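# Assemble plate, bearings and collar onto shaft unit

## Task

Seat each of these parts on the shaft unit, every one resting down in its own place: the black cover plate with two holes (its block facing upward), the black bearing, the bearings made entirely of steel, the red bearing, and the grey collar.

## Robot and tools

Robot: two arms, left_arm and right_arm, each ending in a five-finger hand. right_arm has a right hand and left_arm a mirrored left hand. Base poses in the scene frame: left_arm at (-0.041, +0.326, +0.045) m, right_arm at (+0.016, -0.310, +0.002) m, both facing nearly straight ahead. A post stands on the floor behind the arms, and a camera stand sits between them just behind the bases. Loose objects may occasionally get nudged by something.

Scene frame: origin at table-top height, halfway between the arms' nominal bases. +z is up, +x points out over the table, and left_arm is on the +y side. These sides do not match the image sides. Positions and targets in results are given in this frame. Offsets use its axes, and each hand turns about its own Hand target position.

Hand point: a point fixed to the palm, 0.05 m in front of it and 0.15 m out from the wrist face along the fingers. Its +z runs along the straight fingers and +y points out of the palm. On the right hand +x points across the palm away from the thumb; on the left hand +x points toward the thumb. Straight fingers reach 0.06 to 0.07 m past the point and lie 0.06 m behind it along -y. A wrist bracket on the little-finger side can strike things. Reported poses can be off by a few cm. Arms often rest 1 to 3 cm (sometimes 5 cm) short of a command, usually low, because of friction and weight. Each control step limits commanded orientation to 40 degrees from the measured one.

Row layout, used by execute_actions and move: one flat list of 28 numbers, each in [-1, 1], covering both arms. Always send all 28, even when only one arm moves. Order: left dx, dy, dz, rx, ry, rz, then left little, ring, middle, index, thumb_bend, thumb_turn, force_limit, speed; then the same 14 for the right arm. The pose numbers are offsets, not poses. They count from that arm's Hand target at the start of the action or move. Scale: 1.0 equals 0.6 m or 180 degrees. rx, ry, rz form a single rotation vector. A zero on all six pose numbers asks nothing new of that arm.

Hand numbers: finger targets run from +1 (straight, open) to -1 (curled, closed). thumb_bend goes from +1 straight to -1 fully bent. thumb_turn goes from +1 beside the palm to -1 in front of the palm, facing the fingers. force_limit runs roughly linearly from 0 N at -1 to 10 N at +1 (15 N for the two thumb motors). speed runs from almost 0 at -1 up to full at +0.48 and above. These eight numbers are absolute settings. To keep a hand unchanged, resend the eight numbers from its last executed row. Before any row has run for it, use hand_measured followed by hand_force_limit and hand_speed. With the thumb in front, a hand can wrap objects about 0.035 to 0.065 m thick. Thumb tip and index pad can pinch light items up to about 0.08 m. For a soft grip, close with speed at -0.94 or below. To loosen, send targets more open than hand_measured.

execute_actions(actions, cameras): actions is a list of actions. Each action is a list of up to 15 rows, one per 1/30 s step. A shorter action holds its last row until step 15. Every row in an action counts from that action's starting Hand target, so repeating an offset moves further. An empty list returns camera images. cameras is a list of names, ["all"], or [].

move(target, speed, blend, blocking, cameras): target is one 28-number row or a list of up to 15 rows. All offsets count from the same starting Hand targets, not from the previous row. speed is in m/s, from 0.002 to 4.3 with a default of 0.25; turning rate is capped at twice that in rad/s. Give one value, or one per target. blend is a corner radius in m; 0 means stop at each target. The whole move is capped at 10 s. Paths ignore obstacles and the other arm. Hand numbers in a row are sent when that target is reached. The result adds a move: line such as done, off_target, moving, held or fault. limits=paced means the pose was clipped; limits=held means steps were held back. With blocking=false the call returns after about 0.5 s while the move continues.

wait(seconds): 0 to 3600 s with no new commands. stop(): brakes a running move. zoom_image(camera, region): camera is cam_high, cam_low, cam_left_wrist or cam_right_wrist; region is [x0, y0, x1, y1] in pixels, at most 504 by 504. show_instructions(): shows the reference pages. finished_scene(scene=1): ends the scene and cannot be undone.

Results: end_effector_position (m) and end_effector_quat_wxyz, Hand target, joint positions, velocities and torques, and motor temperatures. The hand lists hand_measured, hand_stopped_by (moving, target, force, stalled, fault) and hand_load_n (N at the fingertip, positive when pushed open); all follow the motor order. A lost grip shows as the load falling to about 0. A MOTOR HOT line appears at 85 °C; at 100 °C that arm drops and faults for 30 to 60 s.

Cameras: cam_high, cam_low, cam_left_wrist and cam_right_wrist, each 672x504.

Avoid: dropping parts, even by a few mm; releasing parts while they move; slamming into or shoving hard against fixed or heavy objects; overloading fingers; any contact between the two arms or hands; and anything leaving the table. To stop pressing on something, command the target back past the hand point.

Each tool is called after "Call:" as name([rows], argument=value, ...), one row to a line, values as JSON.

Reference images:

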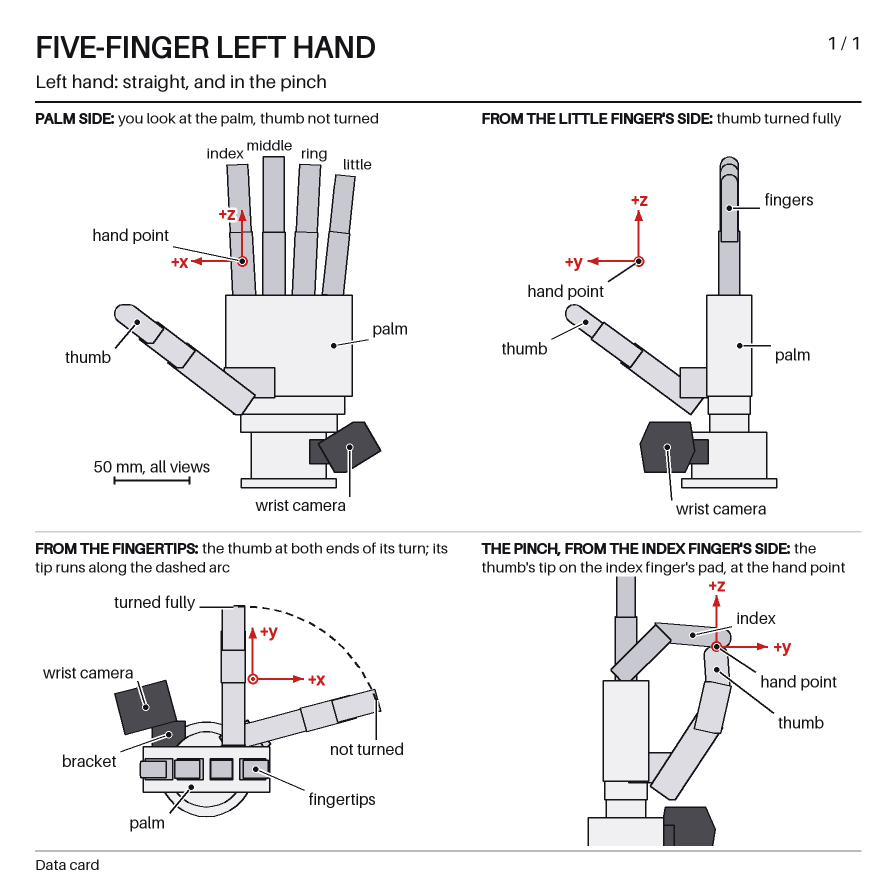

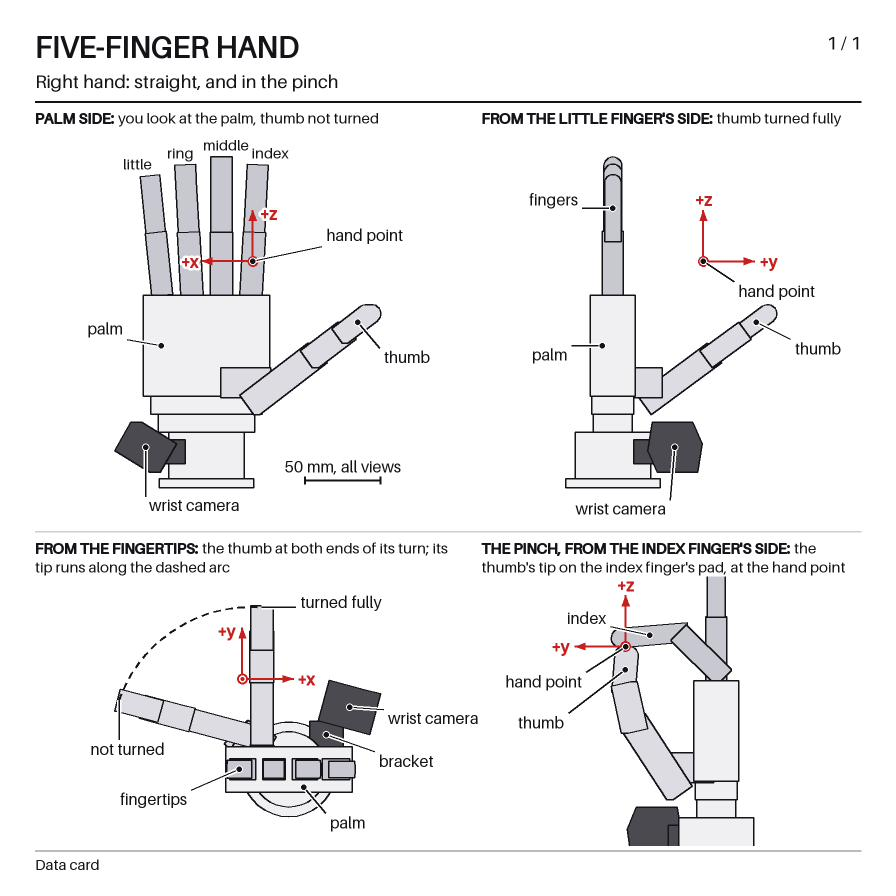

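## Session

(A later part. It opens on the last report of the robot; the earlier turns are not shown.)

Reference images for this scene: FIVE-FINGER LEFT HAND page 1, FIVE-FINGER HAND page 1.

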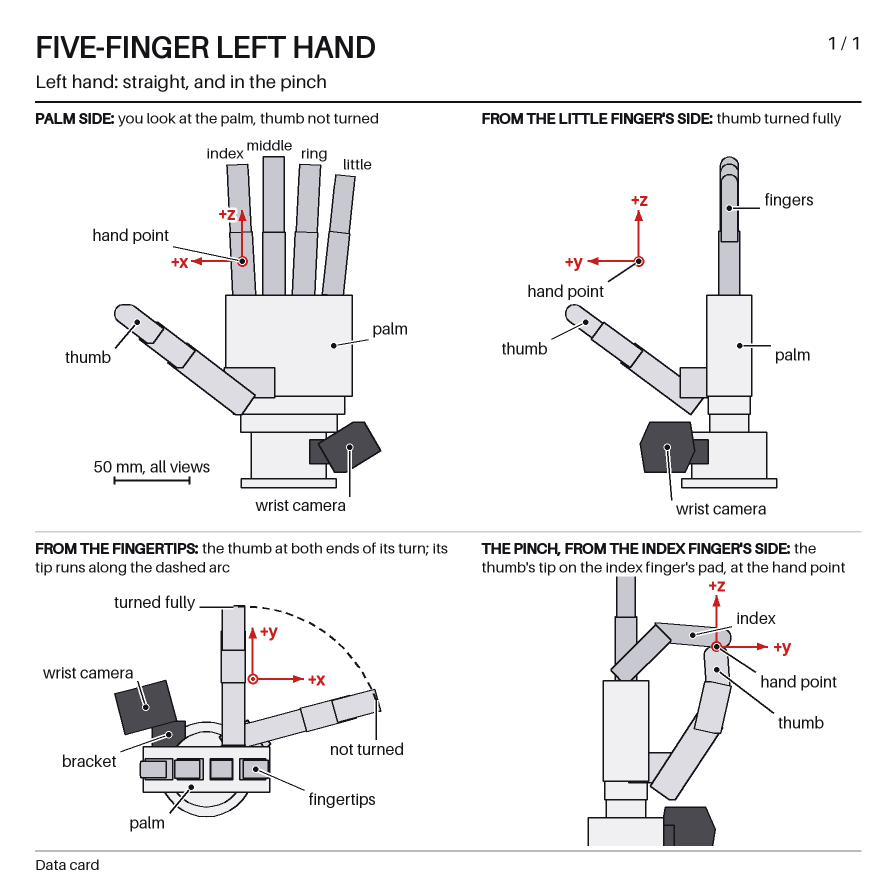

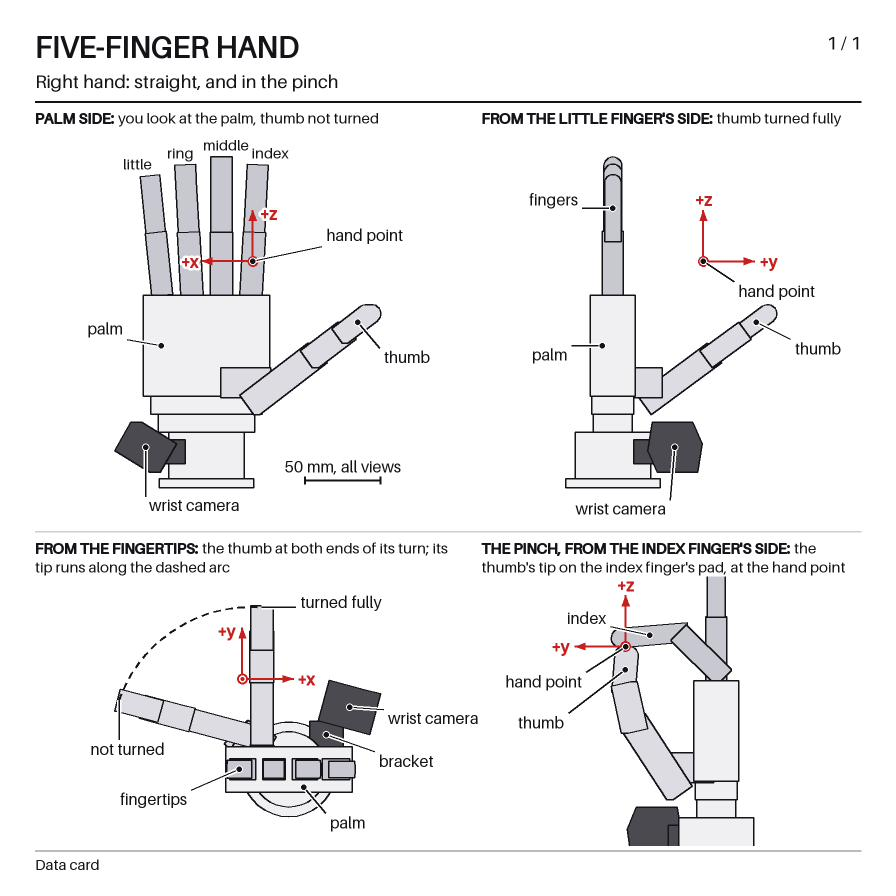

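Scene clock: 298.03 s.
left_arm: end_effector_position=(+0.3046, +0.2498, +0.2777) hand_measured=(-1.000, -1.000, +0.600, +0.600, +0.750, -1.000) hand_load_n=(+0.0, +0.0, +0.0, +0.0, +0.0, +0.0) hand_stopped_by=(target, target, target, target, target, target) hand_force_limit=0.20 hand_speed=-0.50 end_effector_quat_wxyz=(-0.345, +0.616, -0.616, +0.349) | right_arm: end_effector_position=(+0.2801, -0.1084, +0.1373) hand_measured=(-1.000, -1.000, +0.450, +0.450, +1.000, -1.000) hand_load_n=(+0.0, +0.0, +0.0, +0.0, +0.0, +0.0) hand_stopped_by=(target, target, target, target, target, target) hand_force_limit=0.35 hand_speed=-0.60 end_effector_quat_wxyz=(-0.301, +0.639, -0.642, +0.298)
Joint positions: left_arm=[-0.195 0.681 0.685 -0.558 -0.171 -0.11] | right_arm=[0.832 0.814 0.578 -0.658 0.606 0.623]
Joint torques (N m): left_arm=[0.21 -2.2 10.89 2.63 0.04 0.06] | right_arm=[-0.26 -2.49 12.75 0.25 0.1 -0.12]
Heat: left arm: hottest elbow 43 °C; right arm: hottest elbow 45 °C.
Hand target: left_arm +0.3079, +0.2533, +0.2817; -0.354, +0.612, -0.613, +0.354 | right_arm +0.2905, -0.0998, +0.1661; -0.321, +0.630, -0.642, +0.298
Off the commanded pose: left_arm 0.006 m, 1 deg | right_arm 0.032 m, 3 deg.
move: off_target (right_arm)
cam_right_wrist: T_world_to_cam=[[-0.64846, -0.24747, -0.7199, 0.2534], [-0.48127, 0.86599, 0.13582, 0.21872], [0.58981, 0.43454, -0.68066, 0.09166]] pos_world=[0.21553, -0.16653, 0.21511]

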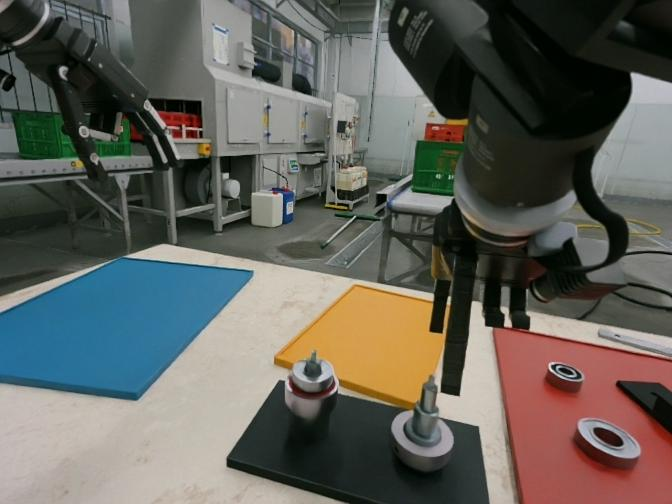

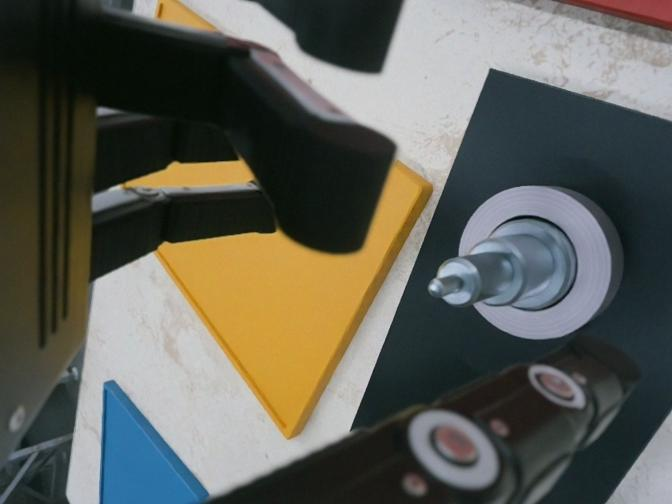

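Call:
move([
  [0,0,0,0,0,0,-1,-1,0.6,0.6,0.75,-1,0.2,-0.5,0.02,-0.15,0.0,-0.0121,-0.0173,0,-1,-1,0.4,0.4,1,-1,0.35,-0.6],
  [0,0,0,0,0,0,-1,-1,0.6,0.6,0.75,-1,0.2,-0.5,0.1467,-0.295,-0.11,-0.0121,-0.0173,0,-1,-1,0.4,0.4,1,-1,0.35,-0.6],
], speed=0.12, blend=[0.03,0], cameras=["cam_low","cam_right_wrist","cam_high"])

Scene clock: 301.80 s.
left_arm: end_effector_position=(+0.3046, +0.2498, +0.2777) hand_measured=(-1.000, -1.000, +0.600, +0.600, +0.750, -1.000) hand_load_n=(+0.0, +0.0, +0.0, +0.0, +0.5, +0.0) hand_stopped_by=(target, target, target, target, target, target) hand_force_limit=0.20 hand_speed=-0.50 end_effector_quat_wxyz=(-0.345, +0.616, -0.616, +0.349) | right_arm: end_effector_position=(+0.3758, -0.2742, +0.1021) hand_measured=(-1.000, -1.000, +0.400, +0.400, +1.000, -1.000) hand_load_n=(+0.0, +0.5, +0.0, +0.0, +0.0, +0.0) hand_stopped_by=(target, target, target, target, target, target) hand_force_limit=0.35 hand_speed=-0.60 end_effector_quat_wxyz=(-0.326, +0.627, -0.630, +0.323)
Joint positions: left_arm=[-0.195 0.681 0.685 -0.558 -0.171 -0.11] | right_arm=[0.013 0.868 0.438 -0.187 0.013 0.016]
Joint torques (N m): left_arm=[1.2 -2.2 10.92 2.62 0 0.1] | right_arm=[-0.32 -1.55 8.21 1.87 -0.25 -0.13]
Heat: left arm: hottest elbow 43 °C; right arm: hottest elbow 45 °C.
Hand target: left_arm +0.3079, +0.2533, +0.2817; -0.354, +0.612, -0.613, +0.354 | right_arm +0.3785, -0.2767, +0.1001; -0.327, +0.627, -0.627, +0.327
Off the commanded pose: left_arm 0.006 m, 1 deg | right_arm 0.004 m, 1 deg.
move: done
cam_right_wrist: T_world_to_cam=[[-0.59007, -0.24802, -0.76831, 0.23186], [-0.4909, 0.86573, 0.09755, 0.42057], [0.64096, 0.43473, -0.6326, 0.05919]] pos_world=[0.30534, -0.33233, 0.17456]
Images, in order (width x height): cam_high 672x504, cam_low 672x504, cam_right_wrist 672x504.

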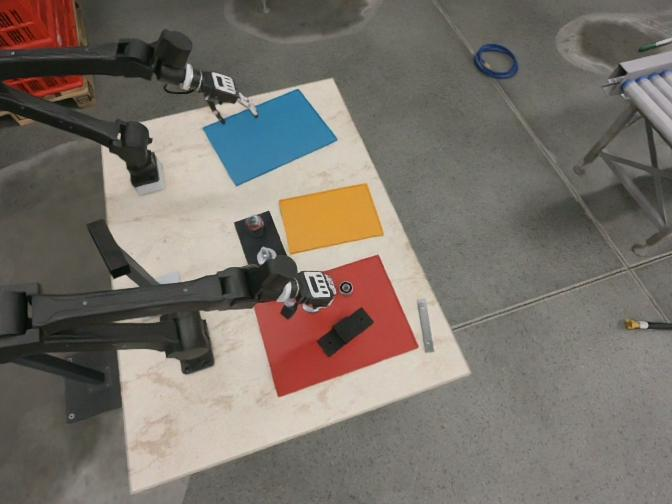

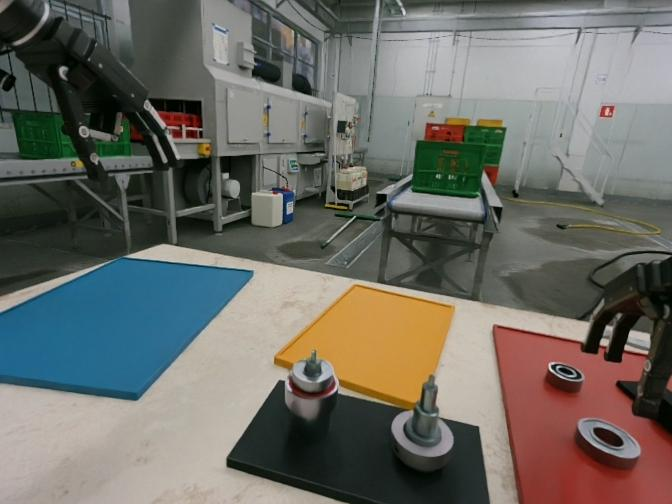

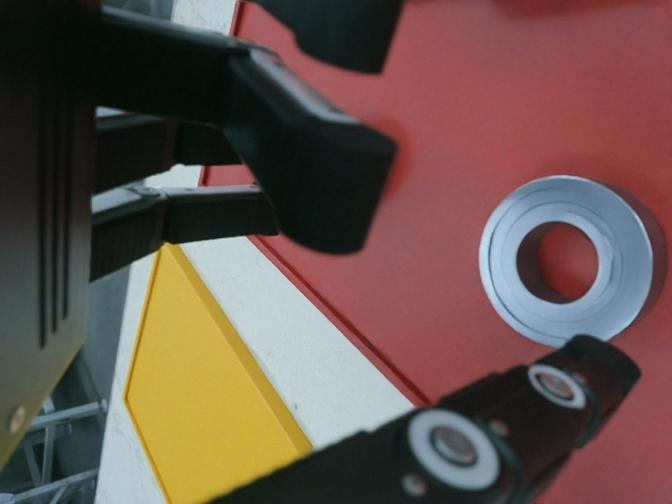

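Call:
move(target=[0,0,0,0,0,0,-1,-1,0.6,0.6,0.75,-1,0.2,-0.5,0,0.001,-0.073,0,0,0,-1,-1,0.4,0.4,1,-1,0.35,-0.6], speed=0.06, cameras=["cam_low","cam_right_wrist"])

Scene clock: 303.57 s.
left_arm: end_effector_position=(+0.3046, +0.2498, +0.2777) hand_measured=(-1.000, -1.000, +0.600, +0.600, +0.750, -1.000) hand_load_n=(+0.0, +0.0, +0.0, +0.0, +0.0, +0.0) hand_stopped_by=(target, target, target, target, target, target) hand_force_limit=0.20 hand_speed=-0.50 end_effector_quat_wxyz=(-0.345, +0.616, -0.616, +0.349) | right_arm: end_effector_position=(+0.3771, -0.2743, +0.0586) hand_measured=(-1.000, -1.000, +0.400, +0.400, +1.000, -1.000) hand_load_n=(+0.0, +0.0, +0.0, +0.0, +0.0, +0.0) hand_stopped_by=(target, target, target, target, target, target) hand_force_limit=0.35 hand_speed=-0.60 end_effector_quat_wxyz=(-0.326, +0.627, -0.629, +0.323)
Joint positions: left_arm=[-0.195 0.681 0.685 -0.558 -0.171 -0.11] | right_arm=[0.013 0.977 0.357 0.004 0.013 0.015]
Joint torques (N m): left_arm=[0.56 -2.32 10.81 2.66 0 0.07] | right_arm=[-0.15 -2.2 7.36 1.94 -0.17 -0.11]
Heat: left arm: hottest elbow 43 °C; right arm: hottest elbow 45 °C.
Hand target: left_arm +0.3079, +0.2533, +0.2817; -0.354, +0.612, -0.613, +0.354 | right_arm +0.3785, -0.2762, +0.0562; -0.327, +0.627, -0.627, +0.327
Off the commanded pose: left_arm 0.006 m, 1 deg | right_arm 0.003 m, 1 deg.
move: done
cam_right_wrist: T_world_to_cam=[[-0.58937, -0.24875, -0.76861, 0.19873], [-0.49137, 0.86557, 0.09665, 0.42561], [0.64125, 0.43463, -0.63238, 0.03075]] pos_world=[0.30654, -0.33233, 0.13106]

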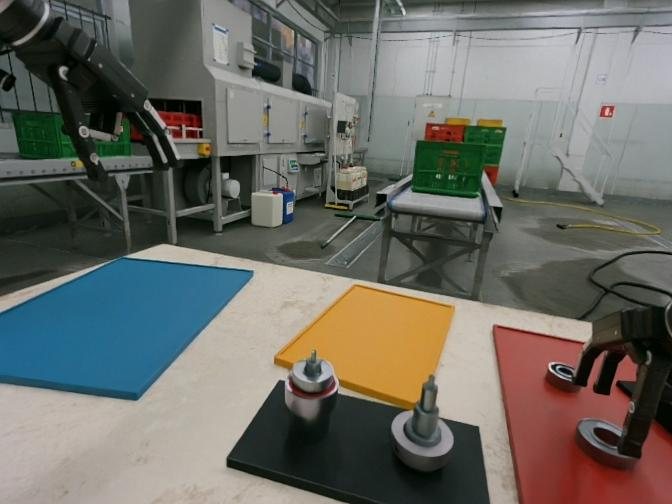

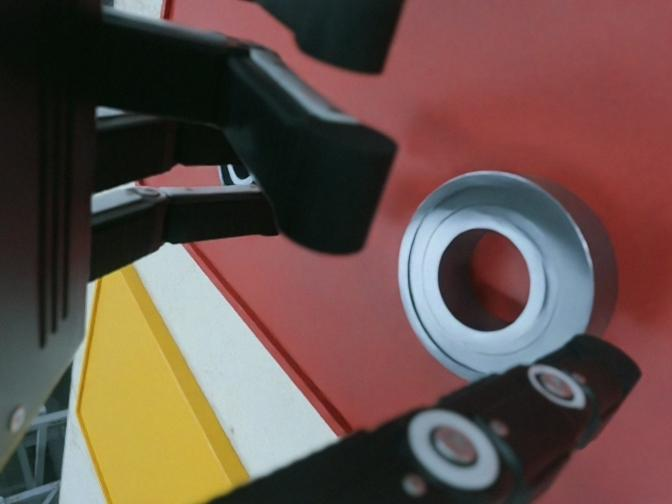

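Call:
move(target=[0,0,0,0,0,0,-1,-1,0.6,0.6,0.75,-1,0.2,-0.5,-0.0085,0.001,-0.033,0,0,0,-1,-1,0.35,0.35,1,-1,0.35,-0.6], speed=0.05, cameras=["cam_low","cam_right_wrist"])

Call:
zoom_image(camera="cam_low", region=[540, 340, 672, 504])

Scene clock: 305.00 s.
left_arm: end_effector_position=(+0.3046, +0.2498, +0.2777) hand_measured=(-1.000, -1.000, +0.600, +0.600, +0.750, -1.000) hand_load_n=(+0.0, +0.0, +0.0, +0.0, +0.0, +0.0) hand_stopped_by=(target, target, target, target, target, target) hand_force_limit=0.20 hand_speed=-0.50 end_effector_quat_wxyz=(-0.345, +0.616, -0.616, +0.349) | right_arm: end_effector_position=(+0.3723, -0.2744, +0.0386) hand_measured=(-1.000, -1.000, +0.350, +0.350, +1.000, -1.000) hand_load_n=(+0.0, +0.0, +0.0, +0.0, +0.0, +0.0) hand_stopped_by=(target, target, target, target, target, target) hand_force_limit=0.35 hand_speed=-0.60 end_effector_quat_wxyz=(-0.326, +0.627, -0.629, +0.323)
Joint positions: left_arm=[-0.195 0.681 0.685 -0.558 -0.171 -0.11] | right_arm=[0.013 1.023 0.314 0.092 0.013 0.015]
Joint torques (N m): left_arm=[0.85 -1.9 10.95 2.56 0.04 0.05] | right_arm=[0.21 -2.26 6.91 1.91 -0.09 -0.09]
Heat: left arm: hottest elbow 43 °C; right arm: hottest elbow 45 °C.
Hand target: left_arm +0.3079, +0.2533, +0.2817; -0.354, +0.612, -0.613, +0.354 | right_arm +0.3733, -0.2756, +0.0363; -0.327, +0.627, -0.627, +0.327
Off the commanded pose: left_arm 0.006 m, 1 deg | right_arm 0.003 m, 0 deg.
move: done
cam_right_wrist: T_world_to_cam=[[-0.58937, -0.24875, -0.76861, 0.18056], [-0.49137, 0.86557, 0.09665, 0.42532], [0.64125, 0.43463, -0.63238, 0.02116]] pos_world=[0.30184, -0.33243, 0.11106]

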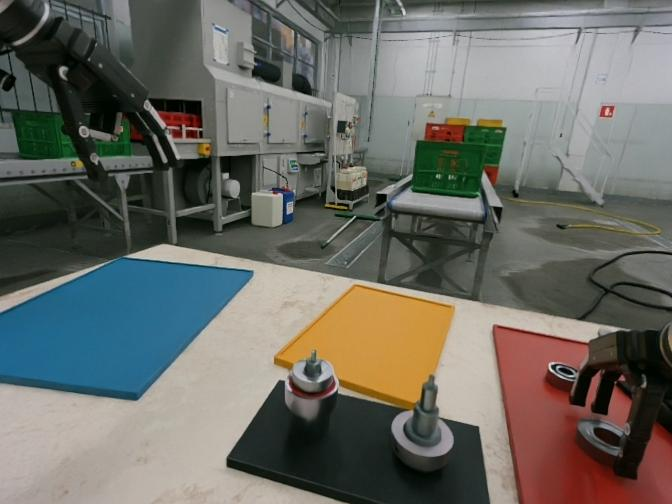

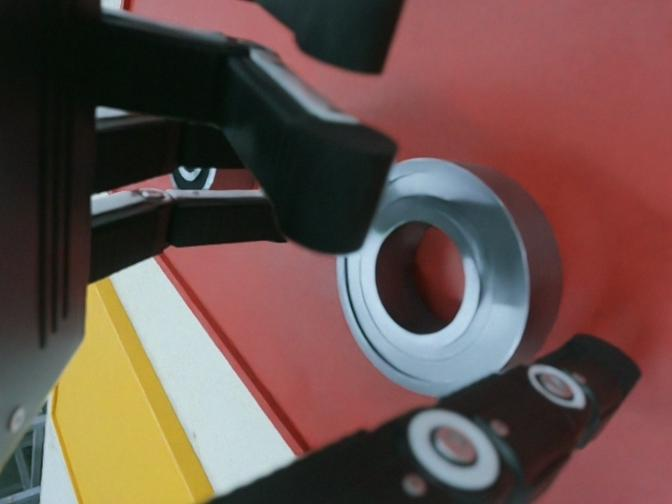

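Scaled by 3.073.

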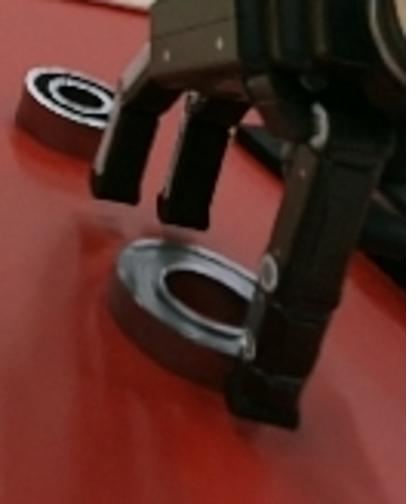

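Call:
move(target=[0,0,0,0,0,0,-1,-1,0.6,0.6,0.75,-1,0.2,-0.5,0.001,0.001,-0.009,0,0,0,-1,-1,0.2,0.15,1,-1,0.35,-0.7], speed=0.05, cameras=["cam_low","cam_right_wrist"])

Call:
zoom_image(camera="cam_low", region=[540, 340, 672, 504])

Scene clock: 306.97 s.
left_arm: end_effector_position=(+0.3046, +0.2498, +0.2777) hand_measured=(-1.000, -1.000, +0.600, +0.600, +0.750, -1.000) hand_load_n=(+0.0, +0.0, +0.0, -0.5, +0.0, +0.0) hand_stopped_by=(target, target, target, target, target, target) hand_force_limit=0.20 hand_speed=-0.50 end_effector_quat_wxyz=(-0.345, +0.616, -0.616, +0.349) | right_arm: end_effector_position=(+0.3756, -0.2744, +0.0363) hand_measured=(-1.000, -1.000, +0.200, +0.150, +1.000, -1.000) hand_load_n=(+0.0, +0.5, +0.0, +0.0, +0.0, +0.0) hand_stopped_by=(target, target, target, target, target, target) hand_force_limit=0.35 hand_speed=-0.70 end_effector_quat_wxyz=(-0.329, +0.625, -0.628, +0.326)
Joint positions: left_arm=[-0.195 0.681 0.685 -0.558 -0.171 -0.11] | right_arm=[0.013 1.043 0.311 0.124 0.014 0.015]
Joint torques (N m): left_arm=[1.61 -1.79 10.92 2.5 0.02 0.04] | right_arm=[0.44 -2.14 6.49 1.85 -0.04 -0.08]
Heat: left arm: hottest elbow 43 °C; right arm: hottest elbow 44 °C.
Hand target: left_arm +0.3079, +0.2533, +0.2817; -0.354, +0.612, -0.613, +0.354 | right_arm +0.3740, -0.2749, +0.0310; -0.327, +0.627, -0.627, +0.327
Off the commanded pose: left_arm 0.006 m, 1 deg | right_arm 0.006 m, 0 deg.
move: done
cam_right_wrist: T_world_to_cam=[[-0.58274, -0.24855, -0.77372, 0.17846], [-0.4919, 0.86574, 0.09236, 0.42756], [0.64688, 0.43441, -0.62676, 0.01527]] pos_world=[0.30443, -0.33243, 0.10815]

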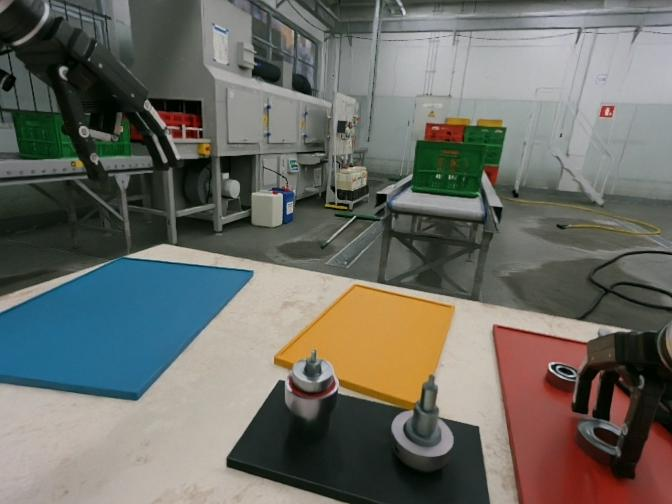

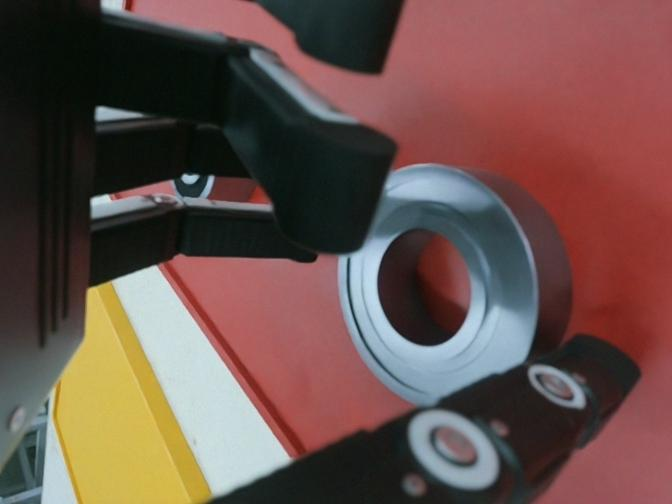

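Scaled by 3.073.

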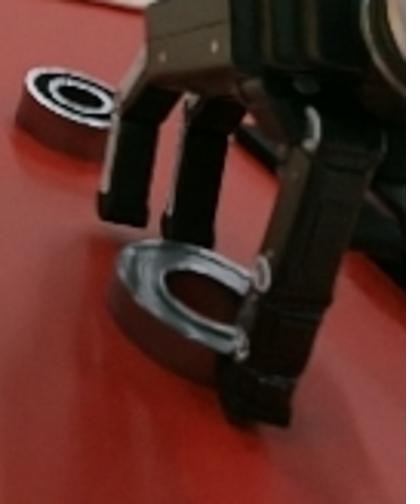

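Call:
move(target=[0,0,0,0,0,0,-1,-1,0.6,0.6,0.75,-1,0.2,-0.5,0.001,0.001,0.006,0,0,0,-1,-1,-0.12,-0.18,1,-1,0.25,-0.88], speed=0.05, cameras=["cam_low","cam_right_wrist"])

Call:
zoom_image(camera="cam_low", region=[540, 340, 672, 504])

Scene clock: 308.33 s.
left_arm: end_effector_position=(+0.3046, +0.2498, +0.2777) hand_measured=(-1.000, -1.000, +0.600, +0.600, +0.750, -1.000) hand_load_n=(+0.0, +0.0, +0.0, +0.0, +0.0, +0.0) hand_stopped_by=(target, target, target, target, target, target) hand_force_limit=0.20 hand_speed=-0.50 end_effector_quat_wxyz=(-0.345, +0.616, -0.616, +0.349) | right_arm: end_effector_position=(+0.3756, -0.2747, +0.0363) hand_measured=(-1.000, -1.000, -0.076, -0.126, +1.000, -1.000) hand_load_n=(+0.0, +0.0, +6.5, +7.5, +2.5, +0.0) hand_stopped_by=(target, target, force, force, target, target) hand_force_limit=0.25 hand_speed=-0.88 end_effector_quat_wxyz=(-0.328, +0.625, -0.628, +0.327)
Joint positions: left_arm=[-0.195 0.681 0.685 -0.558 -0.171 -0.11] | right_arm=[0.013 1.043 0.311 0.124 0.015 0.015]
Joint torques (N m): left_arm=[1.14 -2.02 10.97 2.52 0.03 0.03] | right_arm=[0.62 -2.84 7.02 1.18 -0.02 -0.08]
Heat: left arm: hottest elbow 43 °C; right arm: hottest elbow 44 °C.
Hand target: left_arm +0.3079, +0.2533, +0.2817; -0.354, +0.612, -0.613, +0.354 | right_arm +0.3746, -0.2743, +0.0346; -0.327, +0.627, -0.627, +0.327
Off the commanded pose: left_arm 0.006 m, 1 deg | right_arm 0.002 m, 0 deg.
move: done
cam_right_wrist: T_world_to_cam=[[-0.58301, -0.24854, -0.77352, 0.17844], [-0.49084, 0.86643, 0.09156, 0.42759], [0.64744, 0.43305, -0.62713, 0.01479]] pos_world=[0.30433, -0.33253, 0.10815]

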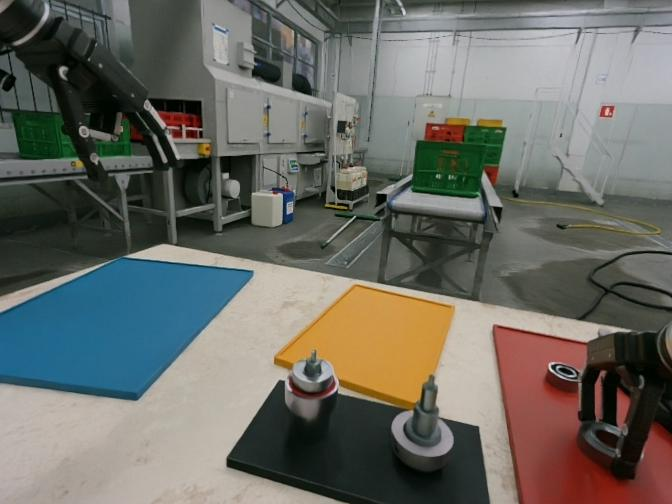

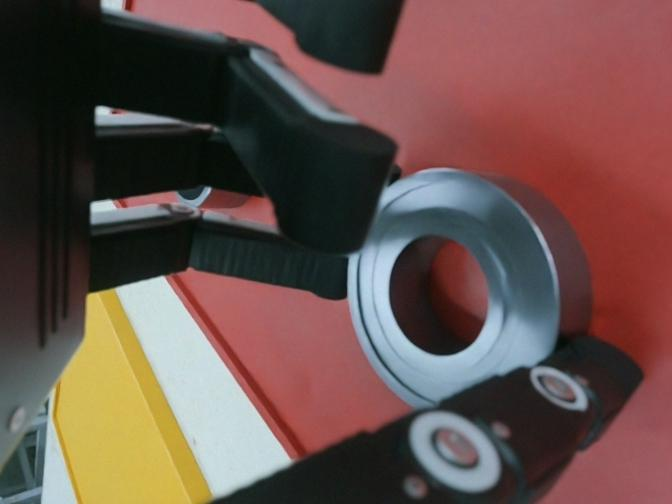

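Scaled by 3.073.

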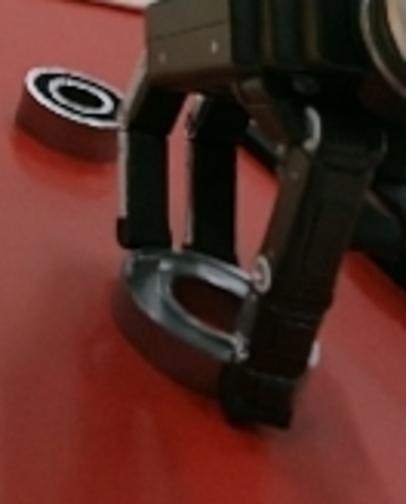

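Call:
move([
  [0,0,0,0,0,0,-1,-1,0.6,0.6,0.75,-1,0.2,-0.5,0.05,0.0,0.1,0,0,0,-1,-1,-0.12,-0.18,1,-1,0.25,-0.88],
  [0,0,0,0,0,0,-1,-1,0.6,0.6,0.75,-1,0.2,-0.5,0.0,0.0,0.24,0,0,0,-1,-1,-0.12,-0.18,1,-1,0.25,-0.88],
], speed=[0.1,0.1], blend=[0.02,0], cameras=["cam_low","cam_right_wrist","cam_high"])

Scene clock: 311.23 s.
left_arm: end_effector_position=(+0.3046, +0.2498, +0.2777) hand_measured=(-1.000, -1.000, +0.600, +0.600, +0.750, -1.000) hand_load_n=(+0.0, +0.0, +0.0, +0.0, +0.0, +0.0) hand_stopped_by=(target, target, target, target, target, target) hand_force_limit=0.20 hand_speed=-0.50 end_effector_quat_wxyz=(-0.345, +0.616, -0.616, +0.349) | right_arm: end_effector_position=(+0.3568, -0.2751, +0.1397) hand_measured=(-1.000, -1.000, -0.076, -0.126, +1.000, -1.000) hand_load_n=(+0.0, +0.5, +6.5, +7.5, +2.5, +0.5) hand_stopped_by=(target, target, force, force, target, target) hand_force_limit=0.25 hand_speed=-0.88 end_effector_quat_wxyz=(-0.305, +0.637, -0.639, +0.304)
Joint positions: left_arm=[-0.195 0.681 0.685 -0.558 -0.171 -0.11] | right_arm=[0.013 0.776 0.535 -0.438 0.015 0.015]
Joint torques (N m): left_arm=[0.91 -2.2 10.93 2.71 0.02 0.08] | right_arm=[0.67 -2.78 13.87 0.72 -0.02 -0.07]
Heat: left arm: hottest elbow 43 °C; right arm: hottest elbow 44 °C.
Hand target: left_arm +0.3079, +0.2533, +0.2817; -0.354, +0.612, -0.613, +0.354 | right_arm +0.3745, -0.2743, +0.1786; -0.327, +0.627, -0.627, +0.327
Off the commanded pose: left_arm 0.006 m, 1 deg | right_arm 0.043 m, 4 deg.
move: off_target (right_arm)
cam_right_wrist: T_world_to_cam=[[-0.63755, -0.24955, -0.72887, 0.26028], [-0.48271, 0.86674, 0.12548, 0.40172], [0.60043, 0.43183, -0.67305, 0.11483]] pos_world=[0.29091, -0.33282, 0.2166]
Images, in order (width x height): cam_high 672x504, cam_low 672x504, cam_right_wrist 672x504.

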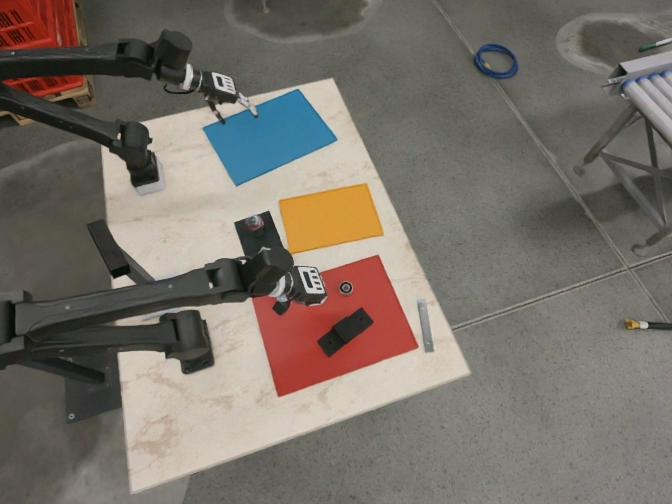

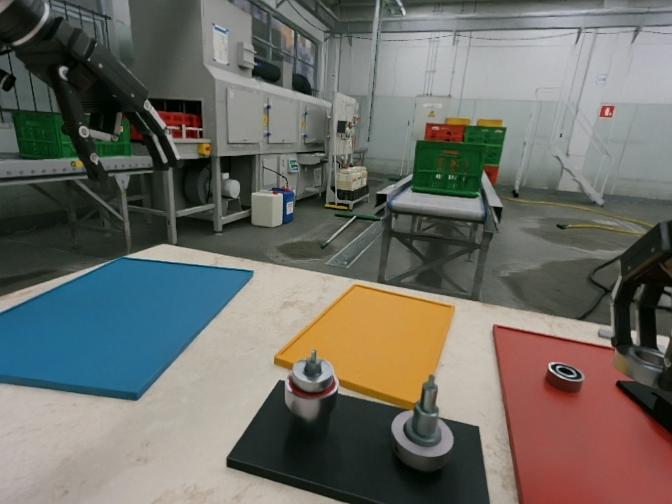

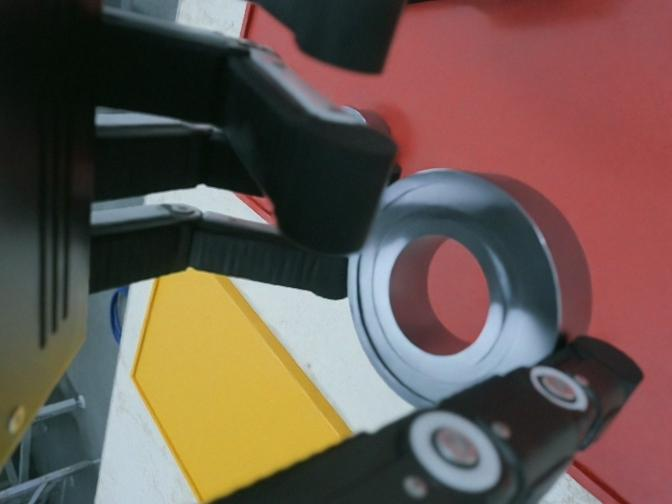

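Call:
move(target=[0,0,0,0,0,0,-1,-1,0.6,0.6,0.75,-1,0.2,-0.5,-0.116,0.32,0.02,0,0,0,-1,-1,-0.12,-0.18,1,-1,0.25,-0.88], speed=[0.1], cameras=["cam_low","cam_right_wrist","cam_high"])

Call:
zoom_image(camera="cam_low", region=[360, 300, 540, 480])

Call:
zoom_image(camera="cam_right_wrist", region=[320, 100, 672, 440])

Scene clock: 314.50 s.
left_arm: end_effector_position=(+0.3046, +0.2498, +0.2777) hand_measured=(-1.000, -1.000, +0.600, +0.600, +0.750, -1.000) hand_load_n=(+0.0, +0.0, +0.0, +0.0, -0.5, +0.0) hand_stopped_by=(target, target, target, target, target, target) hand_force_limit=0.20 hand_speed=-0.50 end_effector_quat_wxyz=(-0.345, +0.616, -0.616, +0.349) | right_arm: end_effector_position=(+0.2938, -0.0985, +0.1596) hand_measured=(-1.000, -1.000, -0.076, -0.126, +1.000, -1.000) hand_load_n=(+0.0, +0.0, +7.0, +8.0, +2.5, +0.5) hand_stopped_by=(target, target, force, force, target, target) hand_force_limit=0.25 hand_speed=-0.88 end_effector_quat_wxyz=(-0.302, +0.641, -0.624, +0.329)
Joint positions: left_arm=[-0.195 0.681 0.685 -0.558 -0.171 -0.11] | right_arm=[0.863 0.857 0.643 -0.665 0.676 0.59]
Joint torques (N m): left_arm=[0.85 -2.32 10.76 2.59 -0.01 0.04] | right_arm=[0.91 -2.02 13.64 0.35 0.43 0.05]
Heat: left arm: hottest elbow 43 °C; right arm: hottest elbow 45 °C.
Hand target: left_arm +0.3079, +0.2533, +0.2817; -0.354, +0.612, -0.613, +0.354 | right_arm +0.3051, -0.0824, +0.1907; -0.327, +0.627, -0.627, +0.327
Off the commanded pose: left_arm 0.006 m, 1 deg | right_arm 0.037 m, 3 deg.
move: off_target (right_arm)
cam_right_wrist: T_world_to_cam=[[-0.6095, -0.28842, -0.73846, 0.26825], [-0.49266, 0.86758, 0.06777, 0.22802], [0.62113, 0.40512, -0.67088, 0.08077]] pos_world=[0.22567, -0.15318, 0.23683]
Images, in order (width x height): cam_high 672x504, cam_low 672x504, cam_right_wrist 672x504.

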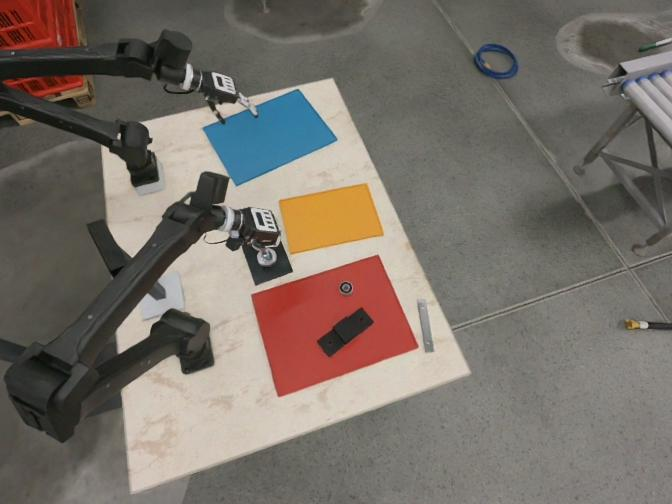

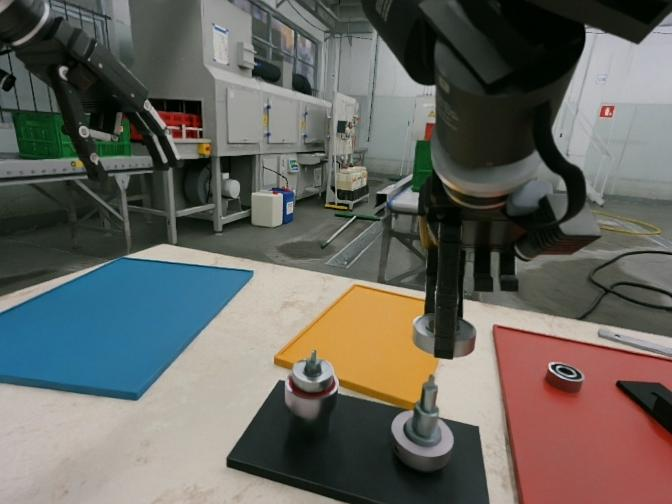

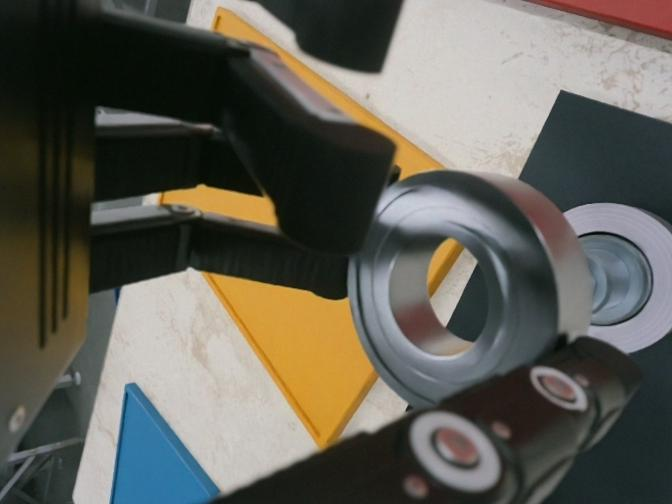

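Scaled by 2.800.

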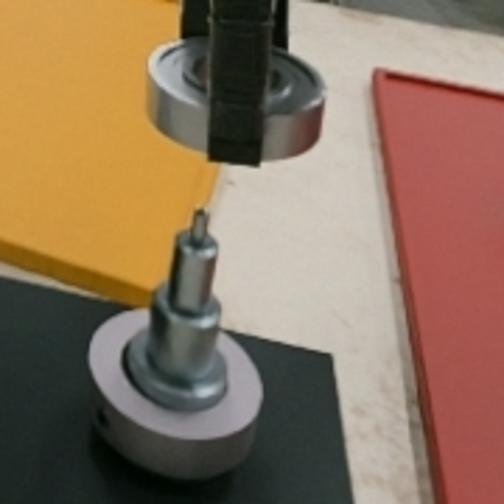

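Scaled by 1.432.

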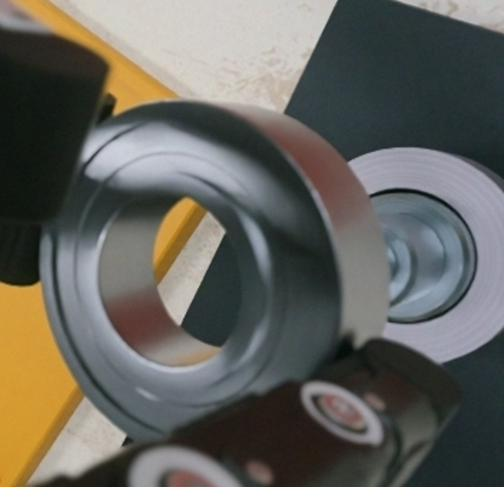

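Call:
move(target=[0,0,0,0,0,0,-1,-1,0.6,0.6,0.75,-1,0.2,-0.5,0.0,-0.004,-0.045,0.007,0,0,-1,-1,-0.12,-0.18,1,-1,0.25,-0.88], speed=[0.06], cameras=["cam_low","cam_right_wrist","cam_high"])

Call:
zoom_image(camera="cam_low", region=[360, 300, 540, 480])

Call:
zoom_image(camera="cam_right_wrist", region=[320, 100, 672, 440])

Scene clock: 316.07 s.
left_arm: end_effector_position=(+0.3046, +0.2498, +0.2777) hand_measured=(-1.000, -1.000, +0.600, +0.600, +0.750, -1.000) hand_load_n=(+0.0, +0.0, +0.0, +0.0, +0.0, +0.0) hand_stopped_by=(target, target, target, target, target, target) hand_force_limit=0.20 hand_speed=-0.50 end_effector_quat_wxyz=(-0.345, +0.616, -0.616, +0.349) | right_arm: end_effector_position=(+0.2998, -0.0879, +0.1612) hand_measured=(-1.000, -1.000, -0.076, -0.126, +1.000, -1.000) hand_load_n=(+0.0, +0.0, +6.5, +7.5, +2.5, +0.5) hand_stopped_by=(target, target, force, force, target, target) hand_force_limit=0.25 hand_speed=-0.88 end_effector_quat_wxyz=(-0.324, +0.633, -0.625, +0.322)
Joint positions: left_arm=[-0.195 0.681 0.685 -0.558 -0.171 -0.11] | right_arm=[0.863 0.864 0.635 -0.602 0.663 0.591]
Joint torques (N m): left_arm=[1.49 -2.37 10.77 2.67 0.05 0.05] | right_arm=[-0.26 -2.14 8.81 1.61 0.16 0.04]
Heat: left arm: hottest elbow 43 °C; right arm: hottest elbow 45 °C.
Hand target: left_arm +0.3079, +0.2533, +0.2817; -0.354, +0.612, -0.613, +0.354 | right_arm +0.3051, -0.0848, +0.1637; -0.333, +0.623, -0.630, +0.320
Off the commanded pose: left_arm 0.006 m, 1 deg | right_arm 0.007 m, 2 deg.
move: done
cam_right_wrist: T_world_to_cam=[[-0.5906, -0.26086, -0.76364, 0.27696], [-0.50098, 0.86039, 0.09355, 0.21941], [0.63262, 0.43782, -0.63883, 0.06807]] pos_world=[0.23043, -0.14633, 0.23445]
Images, in order (width x height): cam_high 672x504, cam_low 672x504, cam_right_wrist 672x504.

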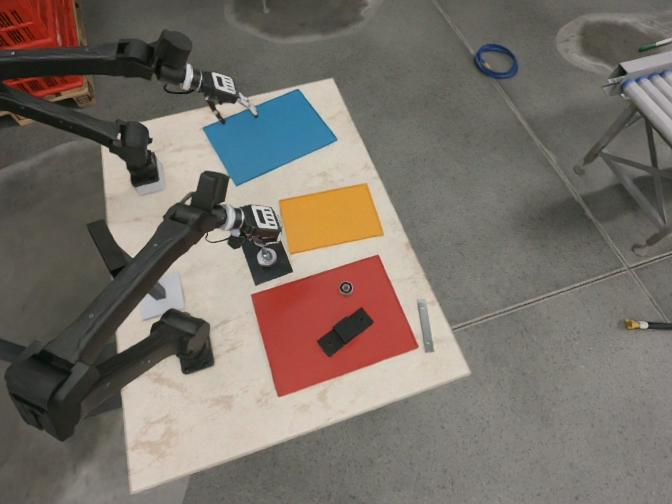

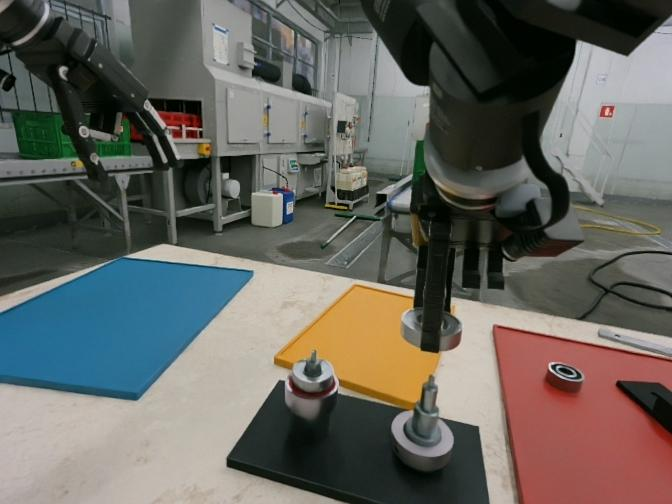

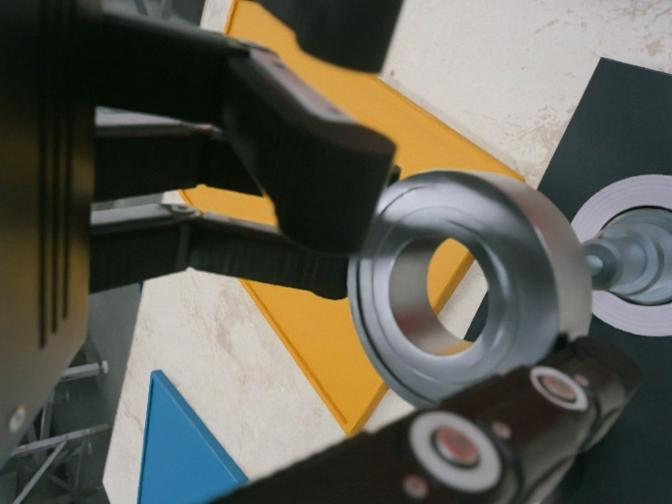

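Scaled by 2.800.

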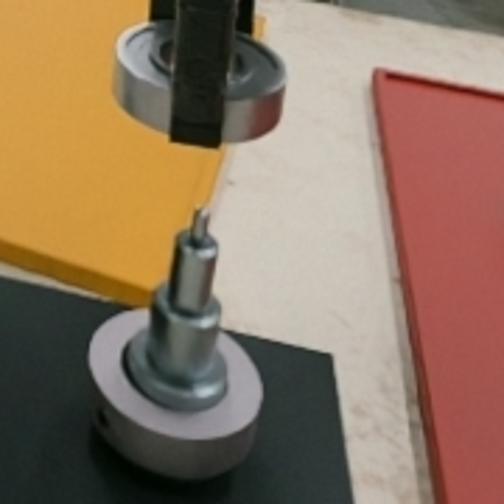

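Scaled by 1.432.

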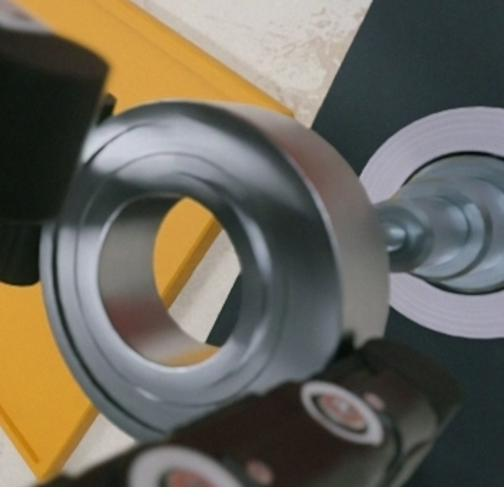

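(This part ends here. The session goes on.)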